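# Shut the toy oven door and leave everything upright

## Task

Swing the toy oven's door shut, release the gripper from it, and make sure the oven itself ends upright; any toy-food basket, any little tea box, the wire rack and the little red box must all still be upright at the end.

## Robot and tools

Robot: two 6-joint arms, left_arm and right_arm, each with a two-finger gripper. Joint order for every row and every per-joint list: waist, shoulder, elbow, wrist pitch, wrist yaw, wrist roll. Stated ranges (rad): waist -2.618 to 3.054, shoulder 0.000 to 3.142, elbow 0.000 to 3.142, wrist pitch -1.571 to 1.571, wrist yaw -1.571 to 1.571, wrist roll -2.094 to 2.094. True limits may differ by up to 0.059 rad either way.

Frame: the scene frame. Origin at table-top height, halfway between the nominal bases; +x points out over the table, +y toward left_arm, +z up (arm names do not match image sides). Measured bases: left_arm at (+0.047, +0.286, +0.012) m, right_arm at (-0.006, -0.261, +0.016) m, both turned only slightly about z. A two-camera stand is fixed behind the arms.

execute_actions(actions, cameras): actions is a list of actions; each action is a list of up to 15 rows, one row per 1/30 s step, and a short action repeats its final row to fill 15 steps (0.5 s). Each row is a single list of 14 numbers in [-1, 1] covering both arms: left_arm's 6 joint values then its opening, then right_arm's 6 joint values then its opening. Joint values are offsets, not poses: they count from the Joint targets in force when that action begins (not from the previous row), so sending the same offset in a later action moves the arm further. Scale: 1.0 equals 2.224 rad for waist, shoulder and elbow, and 8.485 rad for the three wrist joints. Opening is absolute: +1 fully open (about 87 mm between pads), +0.5 about 69 mm, 0 about 43 mm, -0.5 about 18 mm, -1 shut. To hold an arm still send 0 for its joints; to keep a gripper as is, resend its current opening (0 means half open, not 'unchanged'). An action asking any joint more than 0.059 rad beyond its range is rejected for both arms. Images come back only with an empty actions list or when cameras names them ("all", or camera names; an unknown name invalidates the call).

move(target, speed, blend, opening_speed, blocking, cameras): target is one 14-number row or a list of up to 15 rows, same layout and scale as above; every row is an offset from the Joint targets at the call's start, not from the previous row. All joints travel in step, so grippers follow curves, and nothing is avoided on the way. speed: rad/s for the joint with the longest way, 0.01 to 12.57, default 0.5, one value or one per target. blend: rad, corner rounding between listed targets (0 stops at each). opening_speed: gripper change per second on the -1..+1 scale, at least 0.2. blocking=false returns after about 0.5 s while motion continues. The result adds a move: line, e.g. done, off_target (resting more than 0.035 rad from target), moving, held or fault, plus limits=held if steps were withheld. Faster motion and targets set deeper past a contact press harder.

wait(seconds 0 to 10): lets time pass with commands held; returns early if a running move ends. stop(): brakes a running move. zoom_image(camera, region): camera is cam_head_left or cam_head_right, region [x0, y0, x1, y1] in pixels from top-left, at most 504 by 504, taken from the newest image. finished_scene(scene): give the current scene's number; it ends the scene irreversibly, so call nothing after it in the same reply.

Results: end_effector_position (m) and end_effector_quat_wxyz in the scene frame, possibly off by a few cm; the position is the point between the pads, just behind the fingertips; fingers point along gripper +z and close along its y. Joint positions (rad) and Joint velocities (rad/s) per arm, with the gripper last on a 0 closed to 1 open scale; velocities may read within noise. Joint targets are the reference for your next offsets. Tool commands shows current gripper commands. grip_measured reads the gripper on the command scale (error up to about 1 mm). Joint torques are total drive outputs including gravity, positive toward larger angles; joints 1-3 wrap at ±28 N m. Motor temperatures appear when changed. 'joint sent to its limit' means a joint was clipped at its end; 'joint command not followed' means the clearance check altered some targets.

Motion limits: per step each target stays within 0.339 rad (big joints) or 2.2 rad (wrists) of the measured angle, and targets placing a gripper over 200 mm from its measured spot are scaled back, so big offsets may need several actions. Friction and weight can leave joints short, especially at long reach; tiny turns may not happen. If an arm is pushing or has been dragged, command its targets back past the measured positions.

Gripping: to grip, command about 0.04 below grip_measured at first contact; fast closing squeezes harder.

Cameras: cam_head_left and cam_head_right, 504x504 each, on one rigid bar above and behind the arms looking down over the table; calibration (K, distortion, world-to-camera transform) is given and accurate to roughly a centimetre near image centre.

Avoid: knocking anything off the table or leaving it off; toppling the oven, basket, tea box, rack or red box; fast impacts, slams, and hard pushes; releasing something while it still moves; contact or squeezing between the two arms; strain on an arm's camera cable; holding loads or straining against unreachable poses, which heats motors (warning at 75 °C, the arm folds and idles at 90 °C, goes limp at 100 °C). Objects may occasionally be nudged by outside pushes.

Each tool is called after "Emit:" as a command line: name --argument value for each argument, lists and objects as JSON in quotes; but a table of rows of numbers goes row by row, as --pt "numbers of a row", without its own name.

## Session

Emit:
execute_actions --actions '[]'

Scene clock: 0.00 s.
left_arm: end_effector_position=(+0.4310, +0.2880, +0.3590) grip_measured=+0.990 end_effector_quat_wxyz=(+0.692, +0.005, +0.722, +0.006) | right_arm: end_effector_position=(+0.3680, -0.2740, +0.0492) grip_measured=+1.000 end_effector_quat_wxyz=(+0.534, +0.045, +0.844, -0.003)
Joint positions: left_arm=[-0.006 1.06 1.042 -0.026 0.002 0.016 0.995] | right_arm=[-0.091 1.541 0.388 0.709 0.027 0.06 1]
Joint velocities: within noise
Joint torques (N m): no reading
Motor temperatures (°C): left_arm=[25 26 28 27 27 29 29] | right_arm=[27 27 29 27 25 26 28]
Heat: left arm: 29 °C; right arm: 29 °C.
Joint targets: left_arm=[-0.006 1.057 1.052 -0.023 0.002 0.016] | right_arm=[-0.091 1.538 0.393 0.700 0.027 0.061]
Tool commands: left_gripper/opening=+1.0 right_gripper/opening=+1.0

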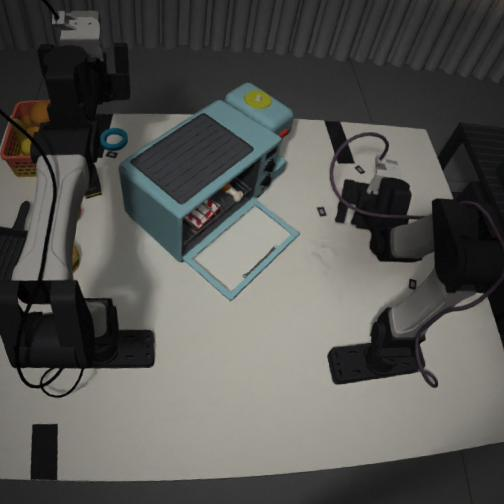

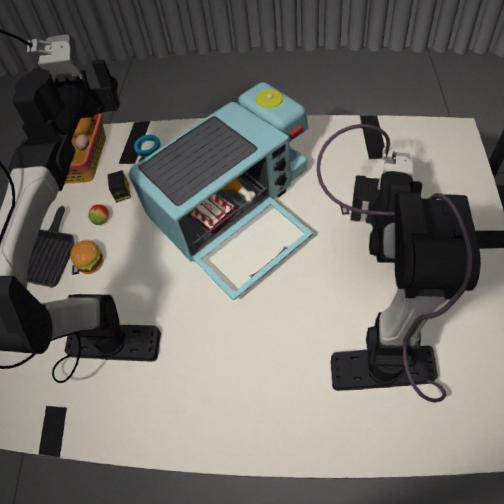

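Emit:
zoom_image --camera "cam_head_right" --region '[180, 180, 330, 310]'

Emit:
zoom_image --camera "cam_head_right" --region '[100, 60, 420, 300]'

Emit:
zoom_image --camera "cam_head_left" --region '[170, 180, 320, 310]'

Scaled by 3.360 from the camera's 504x504 image, which has a finer 720x720 frame.

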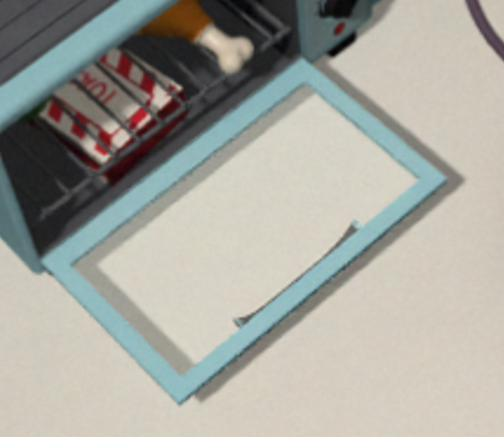

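Scaled by 1.575 from the camera's 504x504 image, which has a finer 720x720 frame.

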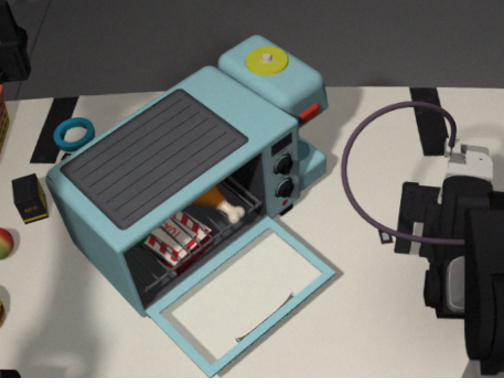

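Scaled by 3.360 from the camera's 504x504 image, which has a finer 720x720 frame.

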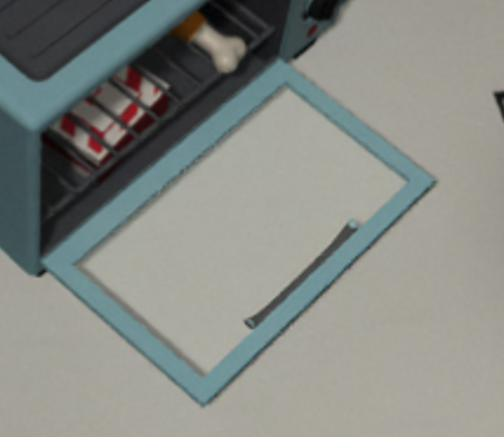

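Emit:
move --target '[0,0,0,0,0,0,1,0.241,-0.2325,0.0926,-0.1388,-0.003,-0.007,-1]' --speed 1 --cameras '["all"]'

Emit:
zoom_image --camera "cam_head_right" --region '[180, 160, 420, 340]'

Emit:
zoom_image --camera "cam_head_left" --region '[180, 160, 420, 340]'

Scene clock: 6.60 s.
left_arm: end_effector_position=(+0.4310, +0.2880, +0.3590) grip_measured=+0.990 end_effector_quat_wxyz=(+0.692, +0.005, +0.722, +0.006) | right_arm: end_effector_position=(+0.2116, -0.1432, +0.0759) grip_measured=-0.975 end_effector_quat_wxyz=(+0.306, -0.226, +0.921, +0.076)
Joint positions: left_arm=[-0.006 1.06 1.042 -0.026 0.002 0.016 0.995] | right_arm=[0.439 1.033 0.57 -0.466 0.01 0.015 0.012]
Joint torques (N m): left_arm=[0.27 -3.14 8.44 1.95 0.09 0.01] | right_arm=[0.47 -3.75 9.1 1.46 -0.13 -0.17]
Heat: left arm: 30 °C; right arm: 30 °C.
Joint targets: left_arm=[-0.006 1.057 1.052 -0.023 0.002 0.016] | right_arm=[0.445 1.021 0.598 -0.477 0.001 0.001]
move: done

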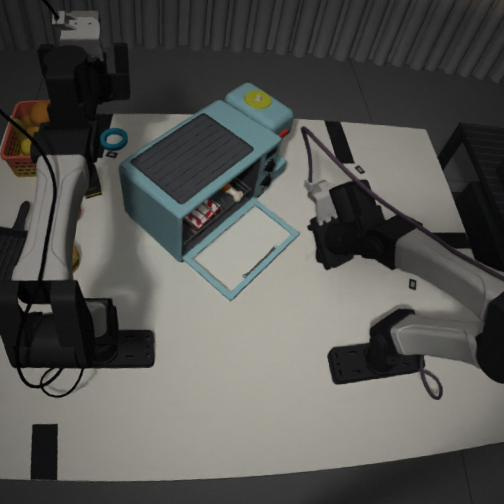

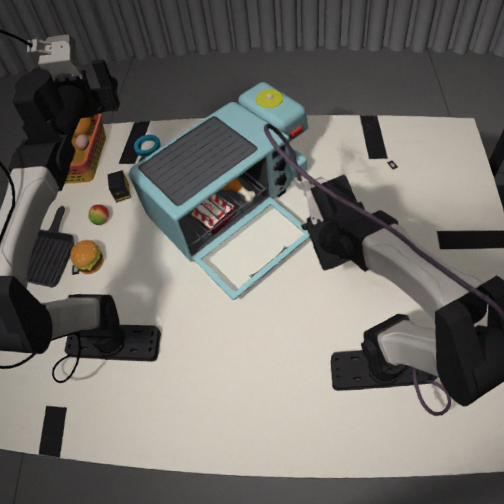

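Scaled by 2.100 from the camera's 504x504 image, which has a finer 720x720 frame.

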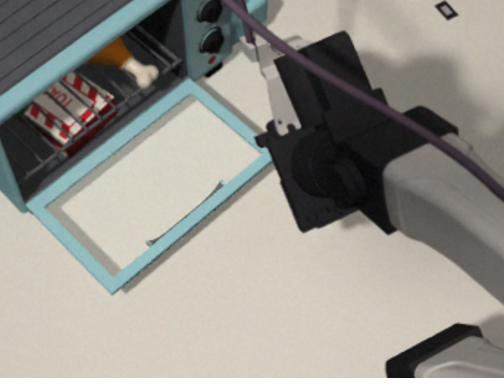

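Scaled by 2.100 from the camera's 504x504 image, which has a finer 720x720 frame.

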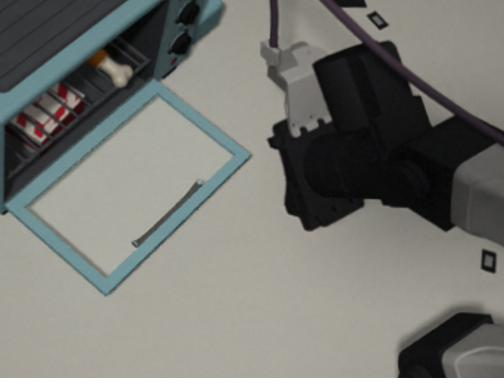

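Emit:
move --target '[0,0,0,0,0,0,1,0.0085,0.05,-0.089,0.0385,0,0,-1]' --speed 0.4 --cameras '["all"]'

Emit:
zoom_image --camera "cam_head_left" --region '[180, 160, 420, 340]'

Scene clock: 9.13 s.
left_arm: end_effector_position=(+0.4310, +0.2880, +0.3590) grip_measured=+0.990 end_effector_quat_wxyz=(+0.692, +0.005, +0.722, +0.006) | right_arm: end_effector_position=(+0.2220, -0.1320, +0.0379) grip_measured=-0.975 end_effector_quat_wxyz=(+0.336, -0.232, +0.909, +0.087)
Joint positions: left_arm=[-0.006 1.06 1.042 -0.026 0.002 0.016 0.995] | right_arm=[0.458 1.12 0.416 -0.157 0.01 0.015 0.012]
Joint torques (N m): left_arm=[0.21 -3.12 8.42 1.94 0.08 0.01] | right_arm=[0.7 -1.85 5.68 1.78 -0.11 -0.14]
Heat: left arm: 31 °C; right arm: 30 °C.
Joint targets: left_arm=[-0.006 1.057 1.052 -0.023 0.002 0.016] | right_arm=[0.464 1.132 0.401 -0.151 0.001 0.001]
move: done

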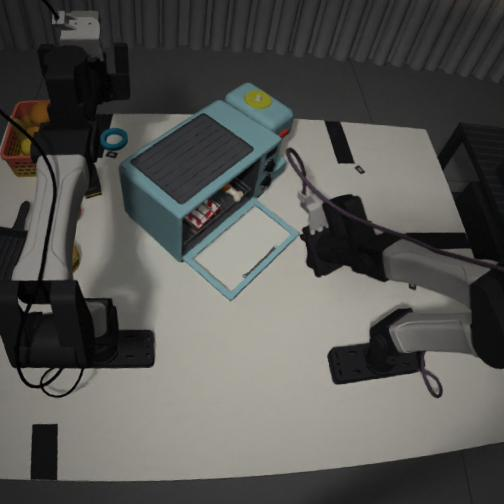

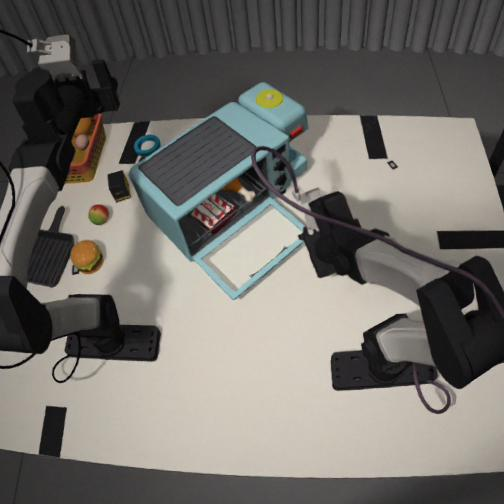

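Scaled by 2.100 from the camera's 504x504 image, which has a finer 720x720 frame.

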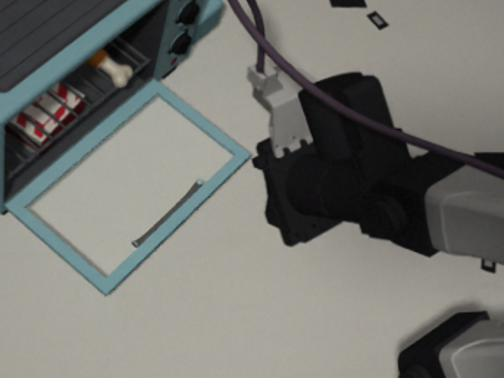

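Emit:
move --target '[0,0,0,0,0,0,1,0,0,0,0.6,0,0,-1]' --speed 1 --cameras '["all"]'

Emit:
zoom_image --camera "cam_head_left" --region '[240, 140, 400, 300]'

Emit:
zoom_image --camera "cam_head_right" --region '[240, 140, 400, 300]'

the call would take right_arm's wrist pitch more than 0.059 radians past the upper end of its range (1.571 radians), so nothing of the call was run. Give that joint a number nearer 0 in that row, or first move the joint away from that end.
Scene clock: 10.40 s.
left_arm: end_effector_position=(+0.4310, +0.2880, +0.3590) grip_measured=+0.990 end_effector_quat_wxyz=(+0.692, +0.005, +0.722, +0.006) | right_arm: end_effector_position=(+0.2221, -0.1320, +0.0379) grip_measured=-0.975 end_effector_quat_wxyz=(+0.336, -0.232, +0.909, +0.087)
Joint positions: left_arm=[-0.006 1.06 1.042 -0.026 0.002 0.016 0.995] | right_arm=[0.458 1.12 0.416 -0.157 0.01 0.015 0.012]
Joint torques (N m): left_arm=[0.23 -3.11 8.42 1.95 0.08 0.02] | right_arm=[0.58 -1.73 5.65 1.83 -0.04 -0.15]
Heat: left arm: 31 °C; right arm: 30 °C.
Joint targets: left_arm=[-0.006 1.057 1.052 -0.023 0.002 0.016] | right_arm=[0.464 1.132 0.401 -0.151 0.001 0.001]
Tool commands: left_gripper/opening=+1.0 right_gripper/opening=-1.0

Scaled by 3.150 from the camera's 504x504 image, which has a finer 720x720 frame.
This view is cut from an older image: the scene may have changed since it was taken.

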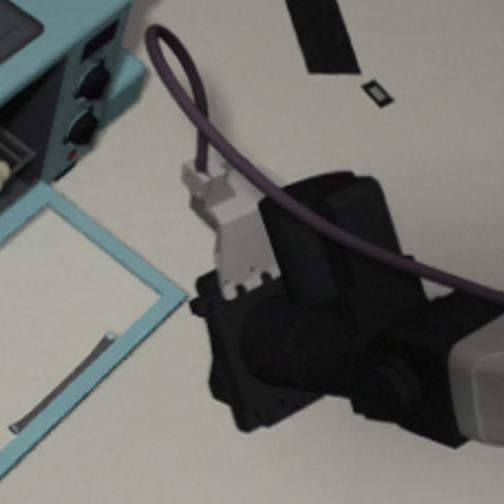

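Scaled by 3.150 from the camera's 504x504 image, which has a finer 720x720 frame.
This view is cut from an older image: the scene may have changed since it was taken.

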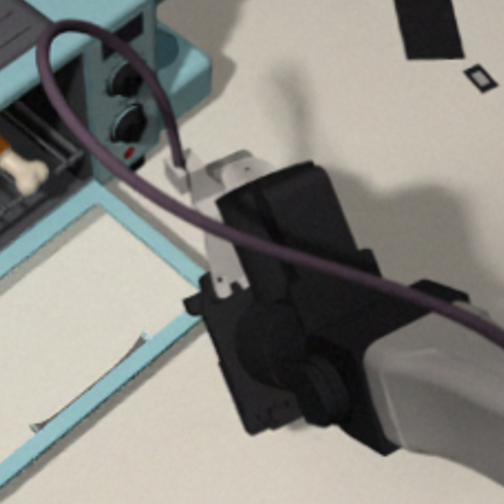

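Emit:
move --target '[0,0,0,0,0,0,1,0,0,0,0.07,0,0,-1]' --speed 1 --cameras '["all"]'

Emit:
zoom_image --camera "cam_head_left" --region '[240, 140, 400, 300]'

Emit:
zoom_image --camera "cam_head_right" --region '[240, 140, 400, 300]'

Scene clock: 12.30 s.
left_arm: end_effector_position=(+0.4310, +0.2880, +0.3590) grip_measured=+0.990 end_effector_quat_wxyz=(+0.692, +0.005, +0.722, +0.006) | right_arm: end_effector_position=(+0.3079, -0.0829, +0.1488) grip_measured=-0.975 end_effector_quat_wxyz=(+0.587, -0.195, +0.770, +0.156)
Joint positions: left_arm=[-0.006 1.06 1.042 -0.026 0.002 0.016 0.995] | right_arm=[0.458 1.12 0.416 0.439 0.01 0.014 0.012]
Joint torques (N m): left_arm=[0.24 -3.11 8.44 1.95 0.07 0] | right_arm=[0.65 -2.13 5.97 2.26 -0.06 -0.07]
Motor temperatures (°C): left_arm=[25 27 32 30 27 29 29] | right_arm=[27 28 30 29 25 26 28]
Heat: left arm: 32 °C; right arm: 30 °C.
Joint targets: left_arm=[-0.006 1.057 1.052 -0.023 0.002 0.016] | right_arm=[0.464 1.132 0.401 0.443 0.001 0.001]
move: done

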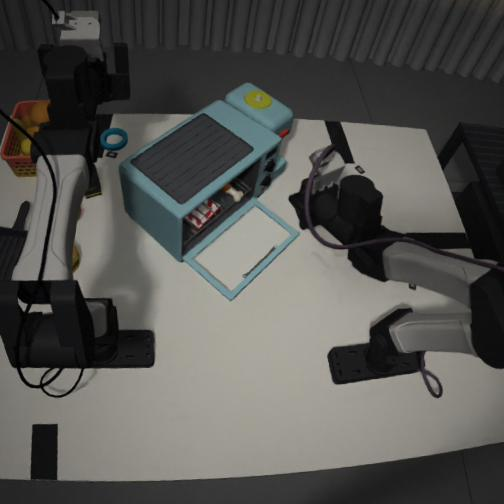

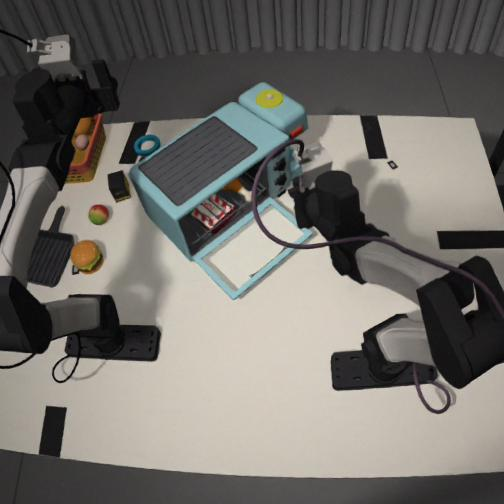

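Scaled by 3.150 from the camera's 504x504 image, which has a finer 720x720 frame.

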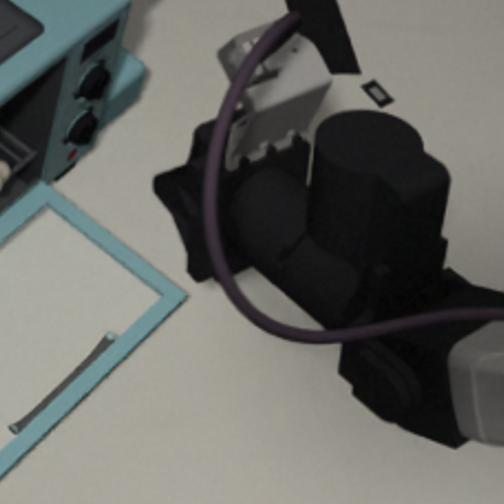

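Scaled by 3.150 from the camera's 504x504 image, which has a finer 720x720 frame.

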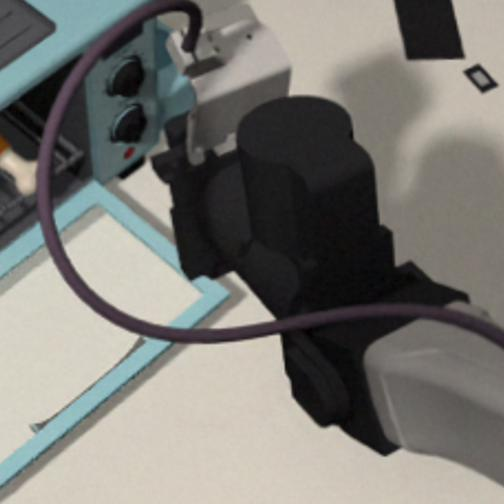

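Emit:
move --pt "0 0 0 0 0 0 1 0 0 0 -0.07 0 0 -1" --pt "0 0 0 0 0 0 1 0 0.018 -0.022 -0.0616 0 0 -1" --pt "0 0 0 0 0 0 1 0.0166 0.1623 0.0836 -0.0515 0 0 -1" --pt "0 0 0 0 0 0 1 0.0166 0.0949 0.085 -0.0577 0 0 -1" --speed '[1,0.3,0.3,0.3]' --blend '[0.03,0.01,0.02,0]' --cameras '["all"]'

Emit:
zoom_image --camera "cam_head_left" --region '[160, 140, 400, 310]'

Scene clock: 16.83 s.
left_arm: end_effector_position=(+0.4310, +0.2880, +0.3590) grip_measured=+0.990 end_effector_quat_wxyz=(+0.692, +0.005, +0.722, +0.006) | right_arm: end_effector_position=(+0.2597, -0.0976, +0.0378) grip_measured=-0.976 end_effector_quat_wxyz=(+0.337, -0.250, +0.903, +0.093)
Joint positions: left_arm=[-0.006 1.06 1.042 -0.026 0.002 0.016 0.995] | right_arm=[0.494 1.365 0.562 -0.054 0.01 0.012 0.012]
Joint torques (N m): left_arm=[0.23 -3.11 8.44 1.95 0.08 0.01] | right_arm=[0.54 -7.13 8.7 1.79 -0.06 -0.11]
Heat: left arm: 33 °C; right arm: 31 °C.
Joint targets: left_arm=[-0.006 1.057 1.052 -0.023 0.002 0.016] | right_arm=[0.501 1.343 0.590 -0.046 0.001 0.001]
move: done

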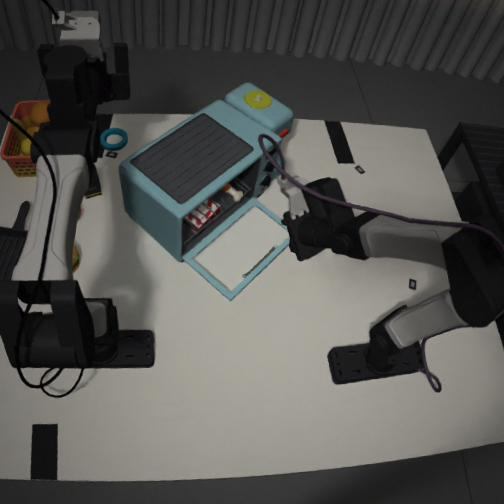

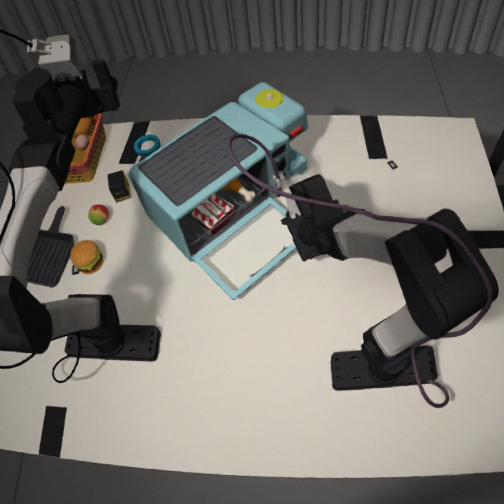

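Scaled by 2.100 from the camera's 504x504 image, which has a finer 720x720 frame.

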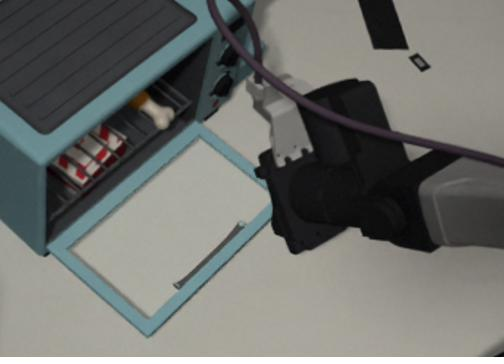

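Emit:
move --target '[0,0,0,0,0,0,1,0,-0.0472,0.0288,-0.0088,0,0,-1]' --speed 0.3 --cameras '["all"]'

Emit:
zoom_image --camera "cam_head_left" --region '[160, 140, 400, 310]'

Scene clock: 18.03 s.
left_arm: end_effector_position=(+0.4310, +0.2880, +0.3590) grip_measured=+0.990 end_effector_quat_wxyz=(+0.692, +0.005, +0.722, +0.006) | right_arm: end_effector_position=(+0.2755, -0.0878, +0.0895) grip_measured=-0.976 end_effector_quat_wxyz=(+0.394, -0.243, +0.880, +0.110)
Joint positions: left_arm=[-0.006 1.06 1.042 -0.026 0.002 0.016 0.995] | right_arm=[0.494 1.252 0.632 -0.108 0.01 0.012 0.012]
Joint torques (N m): left_arm=[0.24 -3.14 8.49 1.95 0.08 0.01] | right_arm=[0.77 -6.16 8.73 1.75 -0.05 -0.13]
Heat: left arm: 33 °C; right arm: 31 °C.
Joint targets: left_arm=[-0.006 1.057 1.052 -0.023 0.002 0.016] | right_arm=[0.501 1.238 0.654 -0.121 0.001 0.001]
move: done

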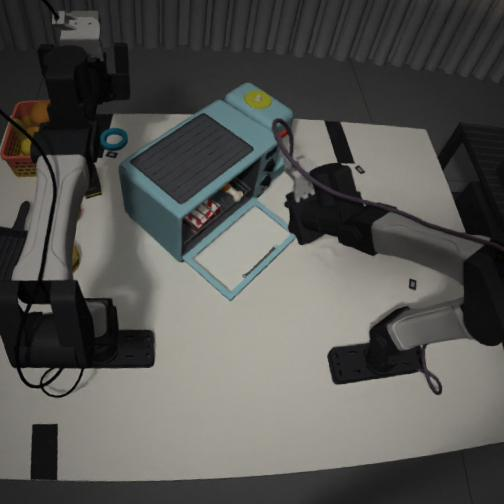

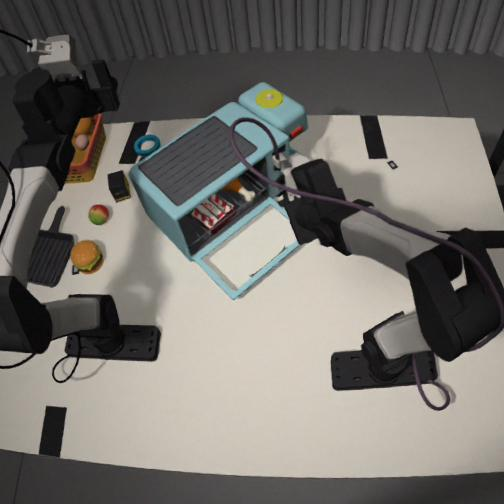

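Scaled by 2.100 from the camera's 504x504 image, which has a finer 720x720 frame.

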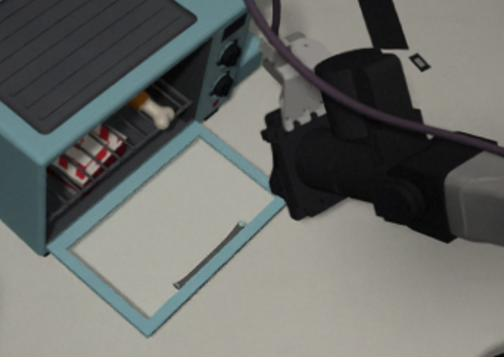

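Emit:
move --pt "0 0 0 0 0 0 1 -0.0189 -0.0157 -0.0328 -0.0185 0 0 -1" --pt "0 0 0 0 0 0 1 -0.0189 0.0477 -0.0985 0.0153 0 0 -1" --pt "0 0 0 0 0 0 1 -0.0031 0.1632 0.0103 0.0171 0 0 -1" --pt "0 0 0 0 0 0 1 -0.0031 0.0899 0.0063 0.0107 0 0 -1" --pt "0 0 0 0 0 0 1 -0.0031 0.0409 0.0135 0.0019 0 0 -1" --speed '[0.6,0.3,0.3,0.3,0.3]' --blend '[0.02,0.005,0.01,0.02,0]' --cameras '["all"]'

Emit:
zoom_image --camera "cam_head_left" --region '[160, 140, 400, 310]'

Scene clock: 22.87 s.
left_arm: end_effector_position=(+0.4310, +0.2880, +0.3590) grip_measured=+0.990 end_effector_quat_wxyz=(+0.692, +0.005, +0.722, +0.006) | right_arm: end_effector_position=(+0.2805, -0.0877, +0.0708) grip_measured=-0.976 end_effector_quat_wxyz=(+0.367, -0.246, +0.892, +0.099)
Joint positions: left_arm=[-0.006 1.06 1.042 -0.026 0.002 0.016 0.995] | right_arm=[0.488 1.347 0.658 -0.104 0.012 0.006 0.012]
Joint torques (N m): left_arm=[0.24 -3.14 8.46 1.95 0.08 0.01] | right_arm=[0.47 -6.95 8.98 1.8 -0.15 -0.02]
Heat: left arm: 34 °C; right arm: 32 °C.
Joint targets: left_arm=[-0.006 1.057 1.052 -0.023 0.002 0.016] | right_arm=[0.494 1.329 0.684 -0.105 0.001 0.001]
move: done

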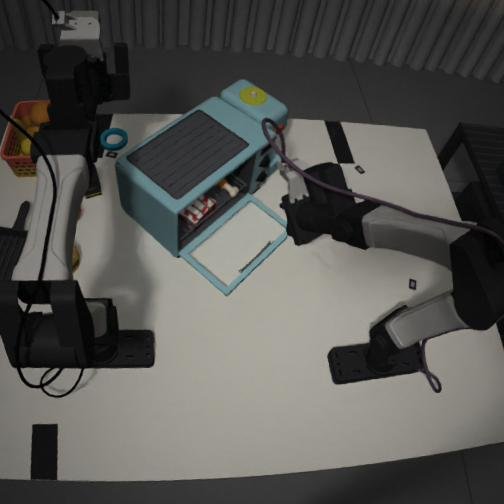

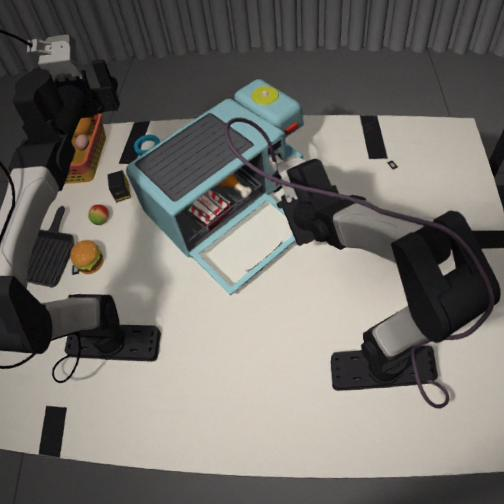

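Scaled by 2.100 from the camera's 504x504 image, which has a finer 720x720 frame.

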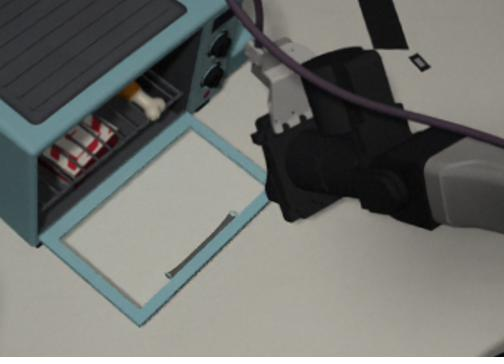

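Emit:
move --pt "0 0 0 0 0 0 1 -0.0157 -0.0567 -0.0463 -0.0204 0 0 -1" --pt "0 0 0 0 0 0 1 -0.0121 0.0202 -0.196 0.0626 0 0 -1" --speed '[0.6,0.3]' --blend '[0.02,0]' --cameras '["all"]'

Emit:
zoom_image --camera "cam_head_left" --region '[230, 170, 350, 290]'

Emit:
zoom_image --camera "cam_head_right" --region '[230, 170, 350, 290]'

Scene clock: 27.93 s.
left_arm: end_effector_position=(+0.4310, +0.2880, +0.3590) grip_measured=+0.990 end_effector_quat_wxyz=(+0.692, +0.005, +0.722, +0.006) | right_arm: end_effector_position=(+0.2630, -0.1067, +0.0206) grip_measured=-0.976 end_effector_quat_wxyz=(+0.442, -0.226, +0.860, +0.116)
Joint positions: left_arm=[-0.006 1.06 1.042 -0.026 0.002 0.016 0.995] | right_arm=[0.464 1.35 0.271 0.458 0.01 0.006 0.012]
Joint torques (N m): left_arm=[0.27 -3.11 8.44 1.96 0.08 0] | right_arm=[0.05 -1.8 3.75 1.7 -0.04 -0.07]
Heat: left arm: 35 °C; right arm: 32 °C.
Joint targets: left_arm=[-0.006 1.057 1.052 -0.023 0.002 0.016] | right_arm=[0.467 1.374 0.248 0.426 0.001 0.001]
move: done

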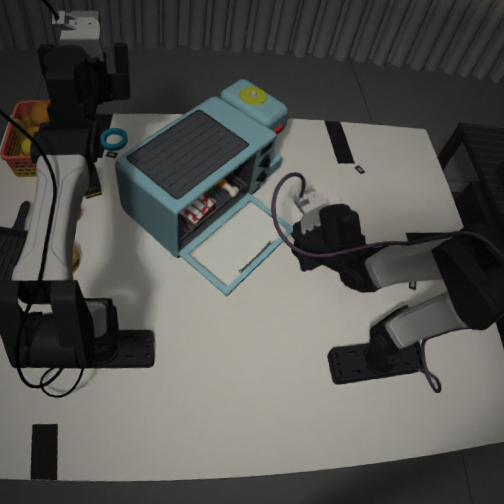

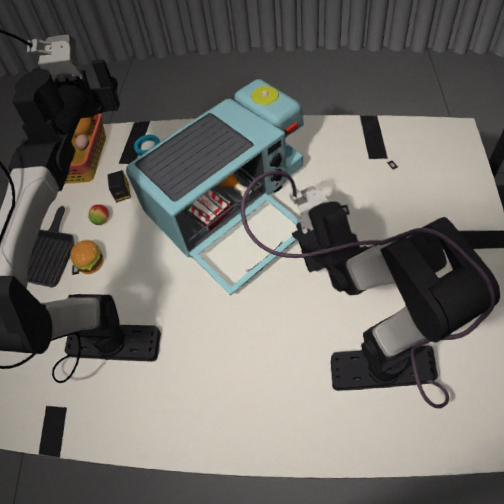

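Scaled by 4.200 from the camera's 504x504 image, which has a finer 720x720 frame.

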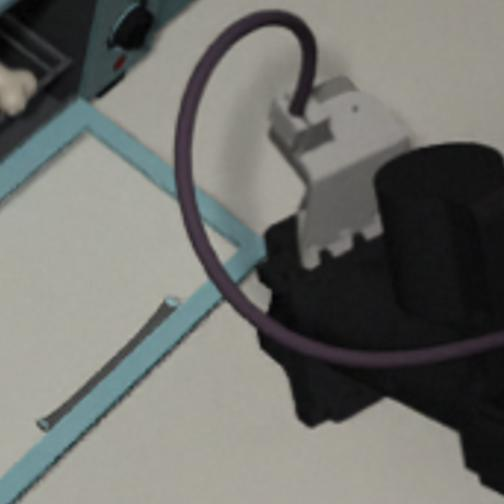

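Scaled by 4.200 from the camera's 504x504 image, which has a finer 720x720 frame.

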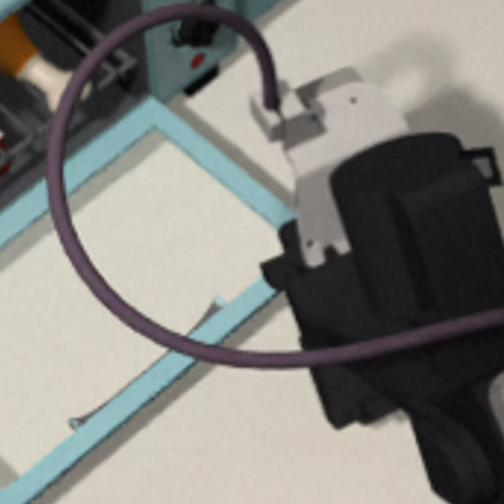

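Emit:
move --target '[0,0,0,0,0,0,1,0,0.024,-0.009,0.004,0,0,-1]' --speed 0.15

Scene clock: 29.03 s.
left_arm: end_effector_position=(+0.4310, +0.2880, +0.3590) grip_measured=+0.990 end_effector_quat_wxyz=(+0.692, +0.005, +0.722, +0.006) | right_arm: end_effector_position=(+0.2684, -0.1036, +0.0196) grip_measured=-0.976 end_effector_quat_wxyz=(+0.456, -0.224, +0.853, +0.119)
Joint positions: left_arm=[-0.006 1.06 1.042 -0.026 0.002 0.016 0.995] | right_arm=[0.464 1.393 0.26 0.543 0.01 0.006 0.012]
Joint torques (N m): left_arm=[0.23 -3.12 8.46 1.94 0.08 0.01] | right_arm=[-0.05 -1.07 2.99 1.11 -0.09 -0.03]
Heat: left arm: 35 °C; right arm: 32 °C.
Joint targets: left_arm=[-0.006 1.057 1.052 -0.023 0.002 0.016] | right_arm=[0.467 1.427 0.228 0.460 0.001 0.001]
move: off_target (right_arm); right_arm: the wrist pitch is farthest, 0.083 rad from its target

Emit:
move --pt "0 0 0 0 0 0 1 0.0126 0.0683 0.036 0.0367 0 0 -1" --pt "0 0 0 0 0 0 1 0.0126 -0.0504 0.0841 -0.0071 0 0 -1" --speed '[0.15,0.3]' --blend '[0.01,0]' --cameras '["all"]'

Emit:
zoom_image --camera "cam_head_left" --region '[160, 140, 400, 310]'

Scene clock: 33.30 s.
left_arm: end_effector_position=(+0.4310, +0.2880, +0.3590) grip_measured=+0.990 end_effector_quat_wxyz=(+0.692, +0.005, +0.722, +0.006) | right_arm: end_effector_position=(+0.2851, -0.0865, +0.0532) grip_measured=-0.976 end_effector_quat_wxyz=(+0.468, -0.230, +0.844, +0.125)
Joint positions: left_arm=[-0.006 1.06 1.042 -0.026 0.002 0.016 0.995] | right_arm=[0.487 1.339 0.382 0.397 0.018 0.006 0.012]
Joint torques (N m): left_arm=[0.21 -3.07 8.43 1.95 0.07 0.01] | right_arm=[0.7 -7.02 8.58 2.1 -0.17 0.01]
Heat: left arm: 35 °C; right arm: 32 °C.
Joint targets: left_arm=[-0.006 1.057 1.052 -0.023 0.002 0.016] | right_arm=[0.495 1.315 0.415 0.400 0.001 0.001]
move: done

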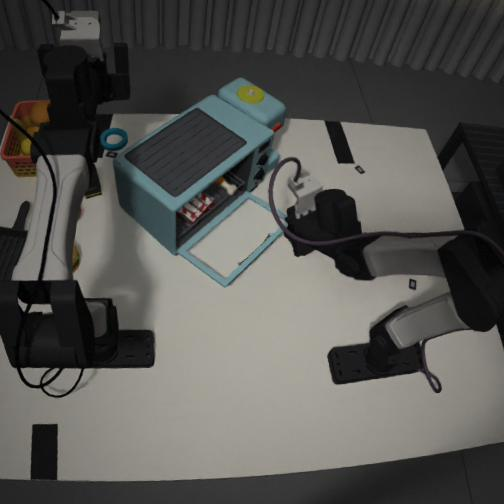

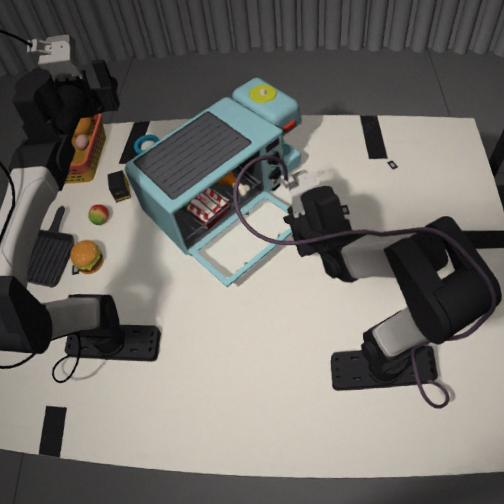

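Scaled by 2.100 from the camera's 504x504 image, which has a finer 720x720 frame.

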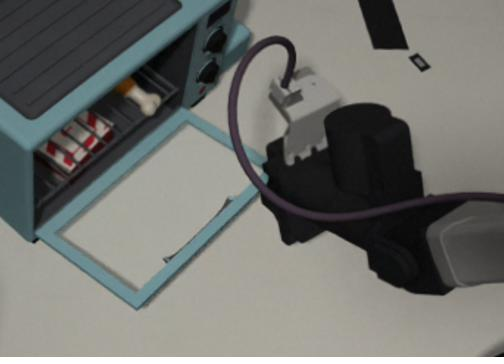

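Emit:
move --pt "0 0 0 0 0 0 1 0 0.0022 0.0342 -0.0083 0 0 -1" --pt "0 0 0 0 0 0 1 0.004 -0.0094 0.0818 -0.0177 0 0 -1" --speed 0.25 --blend '[0.02,0]' --cameras '["all"]'

Emit:
zoom_image --camera "cam_head_left" --region '[160, 140, 400, 310]'

Scene clock: 35.53 s.
left_arm: end_effector_position=(+0.4310, +0.2880, +0.3590) grip_measured=+0.990 end_effector_quat_wxyz=(+0.692, +0.005, +0.722, +0.006) | right_arm: end_effector_position=(+0.3099, -0.0660, +0.1040) grip_measured=-0.976 end_effector_quat_wxyz=(+0.486, -0.232, +0.832, +0.135)
Joint positions: left_arm=[-0.006 1.06 1.042 -0.026 0.002 0.016 0.995] | right_arm=[0.498 1.315 0.569 0.232 0.014 0.006 0.012]
Joint torques (N m): left_arm=[0.23 -3.1 8.43 1.95 0.09 0.01] | right_arm=[0.47 -7.25 9.25 2.34 -0.12 -0.06]
Heat: left arm: 36 °C; right arm: 33 °C.
Joint targets: left_arm=[-0.006 1.057 1.052 -0.023 0.002 0.016] | right_arm=[0.504 1.294 0.597 0.250 0.001 0.001]
move: done

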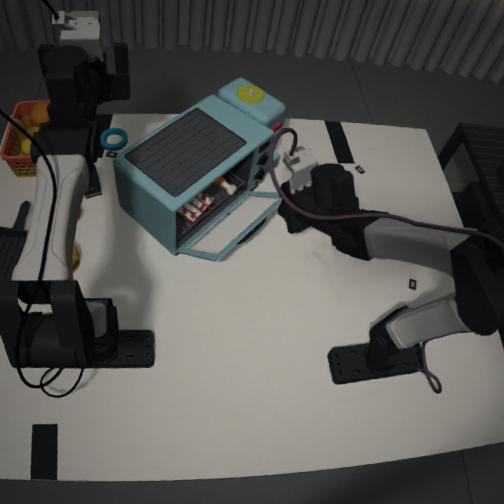

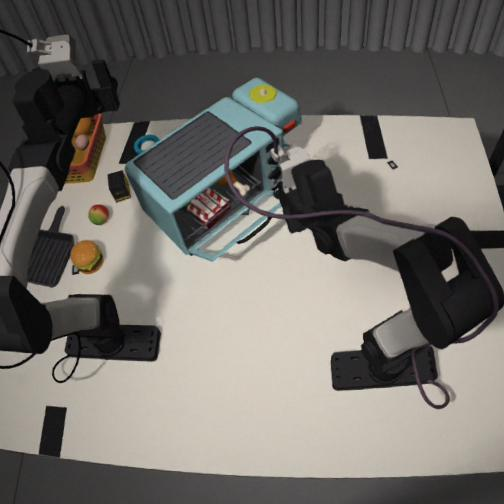

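Scaled by 2.100 from the camera's 504x504 image, which has a finer 720x720 frame.

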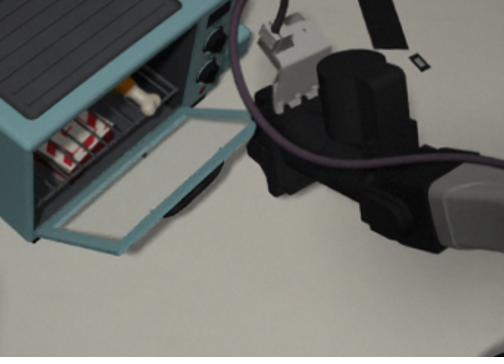

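Emit:
move --pt "0 0 0 0 0 0 1 0.001 -0.0085 0.0171 -0.0071 0 0 -1" --pt "0 0 0 0 0 0 1 0.005 0.0342 0.0193 0.0212 0 0 -1" --speed 0.25 --blend '[0.02,0]' --cameras '["all"]'

Emit:
zoom_image --camera "cam_head_left" --region '[160, 140, 400, 310]'

Scene clock: 37.70 s.
left_arm: end_effector_position=(+0.4310, +0.2880, +0.3590) grip_measured=+0.990 end_effector_quat_wxyz=(+0.692, +0.005, +0.722, +0.006) | right_arm: end_effector_position=(+0.3370, -0.0435, +0.1440) grip_measured=-0.976 end_effector_quat_wxyz=(+0.558, -0.223, +0.783, +0.160)
Joint positions: left_arm=[-0.006 1.06 1.042 -0.026 0.002 0.016 0.995] | right_arm=[0.509 1.353 0.604 0.416 0.013 0.006 0.012]
Joint torques (N m): left_arm=[0.23 -3.1 8.44 1.95 0.08 0] | right_arm=[0.54 -4.04 9.62 2.34 -0.11 -0.04]
Heat: left arm: 36 °C; right arm: 33 °C.
Joint targets: left_arm=[-0.006 1.057 1.052 -0.023 0.002 0.016] | right_arm=[0.515 1.370 0.640 0.430 0.001 0.001]
move: done

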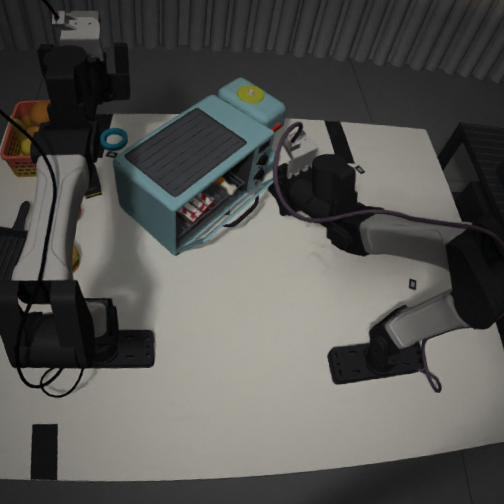

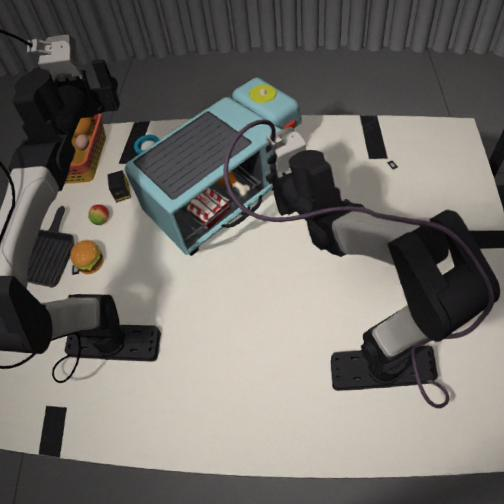

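Scaled by 2.100 from the camera's 504x504 image, which has a finer 720x720 frame.

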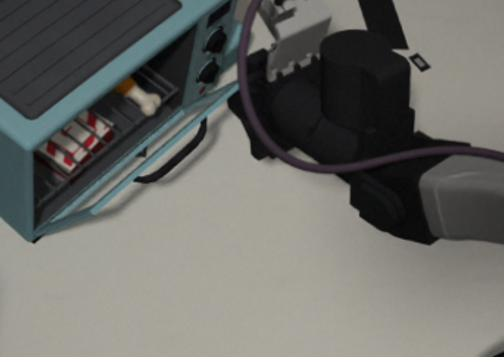

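Emit:
move --target '[0,0,0,0,0,0,1,0.005,0.0922,0.0022,0.0413,0,0,-1]' --speed 0.2 --cameras '["all"]'

Emit:
zoom_image --camera "cam_head_left" --region '[160, 140, 400, 310]'

Scene clock: 40.47 s.
left_arm: end_effector_position=(+0.4310, +0.2880, +0.3590) grip_measured=+0.990 end_effector_quat_wxyz=(+0.692, +0.005, +0.722, +0.006) | right_arm: end_effector_position=(+0.3691, -0.0162, +0.1472) grip_measured=-0.976 end_effector_quat_wxyz=(+0.617, -0.214, +0.735, +0.183)
Joint positions: left_arm=[-0.006 1.06 1.042 -0.026 0.002 0.016 0.995] | right_arm=[0.52 1.555 0.614 0.77 0.01 0.006 0.012]
Joint torques (N m): left_arm=[0.21 -3.11 8.46 1.96 0.08 0.01] | right_arm=[0.62 -5.53 8.96 2.34 -0.08 -0.02]
Heat: left arm: 36 °C; right arm: 33 °C.
Joint targets: left_arm=[-0.006 1.057 1.052 -0.023 0.002 0.016] | right_arm=[0.526 1.576 0.645 0.780 0.001 0.001]
move: done

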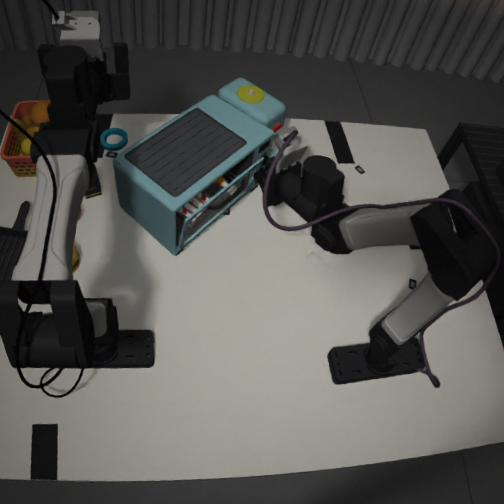

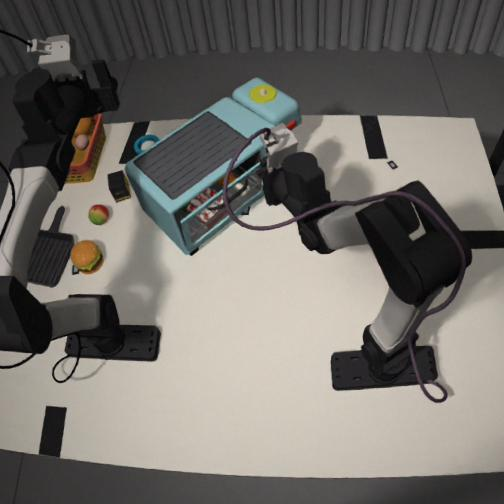

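Scaled by 2.100 from the camera's 504x504 image, which has a finer 720x720 frame.

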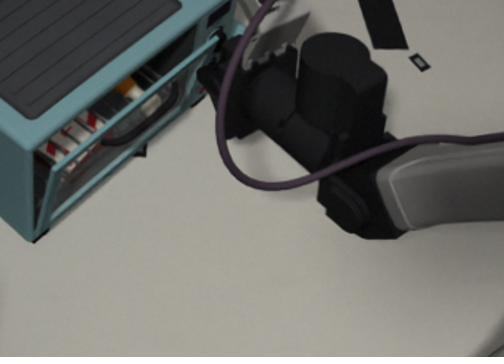

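Emit:
move --target '[0,0,0,0,0,0,1,0.004,0.049,0.053,-0.001,0,0,-1]' --speed 0.12 --cameras '["all"]'

Emit:
zoom_image --camera "cam_head_left" --region '[160, 140, 400, 310]'

Scene clock: 42.17 s.
left_arm: end_effector_position=(+0.4310, +0.2880, +0.3590) grip_measured=+0.990 end_effector_quat_wxyz=(+0.692, +0.005, +0.722, +0.006) | right_arm: end_effector_position=(+0.3886, +0.0005, +0.1511) grip_measured=-0.975 end_effector_quat_wxyz=(+0.619, -0.216, +0.732, +0.185)
Joint positions: left_arm=[-0.006 1.06 1.042 -0.026 0.002 0.016 0.995] | right_arm=[0.527 1.64 0.714 0.761 0.01 0.006 0.013]
Joint torques (N m): left_arm=[0.23 -3.11 8.46 1.96 0.07 0.01] | right_arm=[0.66 -3.9 10.11 2.39 -0.11 0]
Heat: left arm: 36 °C; right arm: 33 °C.
Joint targets: left_arm=[-0.006 1.057 1.052 -0.023 0.002 0.016] | right_arm=[0.535 1.684 0.763 0.772 0.001 0.001]
move: off_target (right_arm); right_arm: the elbow is farthest, 0.049 rad from its target

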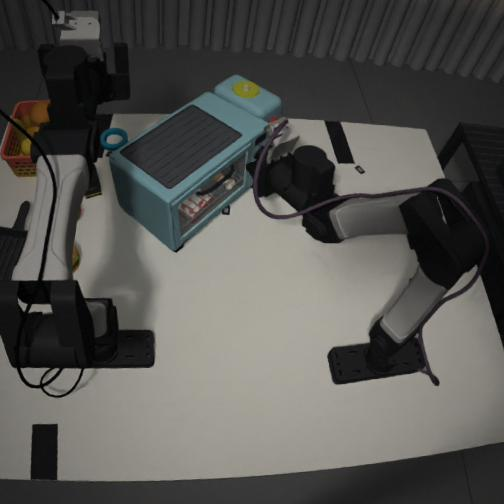

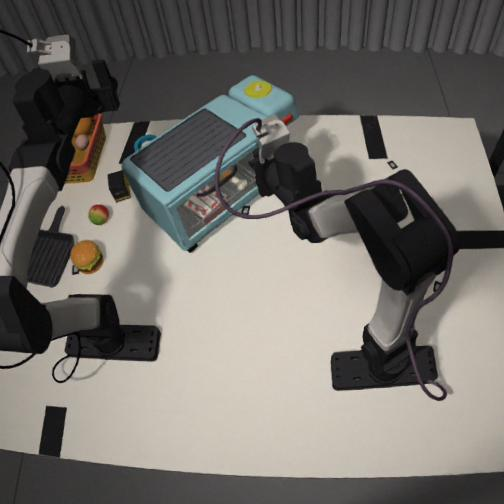

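Scaled by 2.100 from the camera's 504x504 image, which has a finer 720x720 frame.

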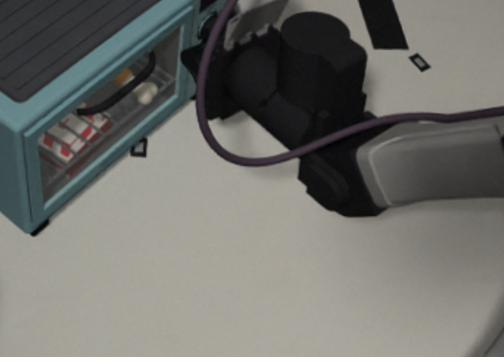

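Emit:
move --target '[0,0,0,0,0,0,1,-0.008,-0.12,-0.06,-0.02,0,0,-1]' --speed 0.4 --cameras '["all"]'

Emit:
zoom_image --camera "cam_head_left" --region '[100, 60, 340, 270]'

Scene clock: 43.73 s.
left_arm: end_effector_position=(+0.4310, +0.2880, +0.3590) grip_measured=+0.990 end_effector_quat_wxyz=(+0.692, +0.005, +0.722, +0.006) | right_arm: end_effector_position=(+0.3611, -0.0202, +0.1745) grip_measured=-0.975 end_effector_quat_wxyz=(+0.616, -0.215, +0.736, +0.182)
Joint positions: left_arm=[-0.006 1.06 1.042 -0.026 0.002 0.016 0.995] | right_arm=[0.524 1.439 0.647 0.617 0.012 0.006 0.012]
Joint torques (N m): left_arm=[0.23 -3.1 8.42 1.95 0.09 0.01] | right_arm=[-0.66 -8.53 5.59 2.13 -0.11 -0.03]
Heat: left arm: 36 °C; right arm: 34 °C.
Joint targets: left_arm=[-0.006 1.057 1.052 -0.023 0.002 0.016] | right_arm=[0.517 1.418 0.629 0.602 0.001 0.001]
move: done

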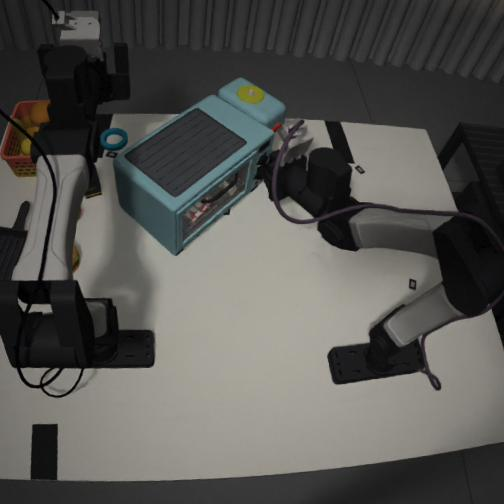

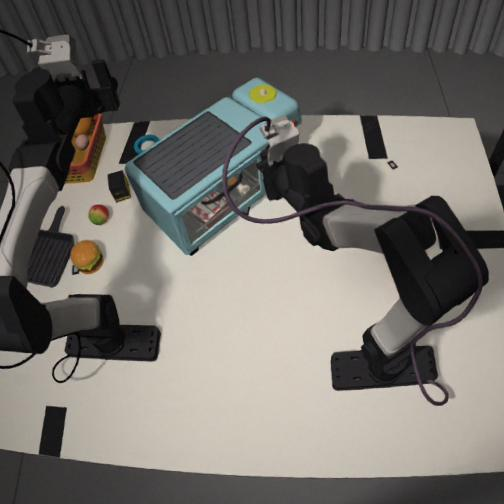

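Scaled by 2.100 from the camera's 504x504 image, which has a finer 720x720 frame.

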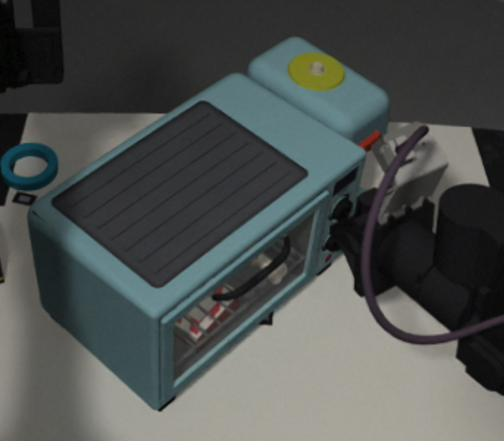

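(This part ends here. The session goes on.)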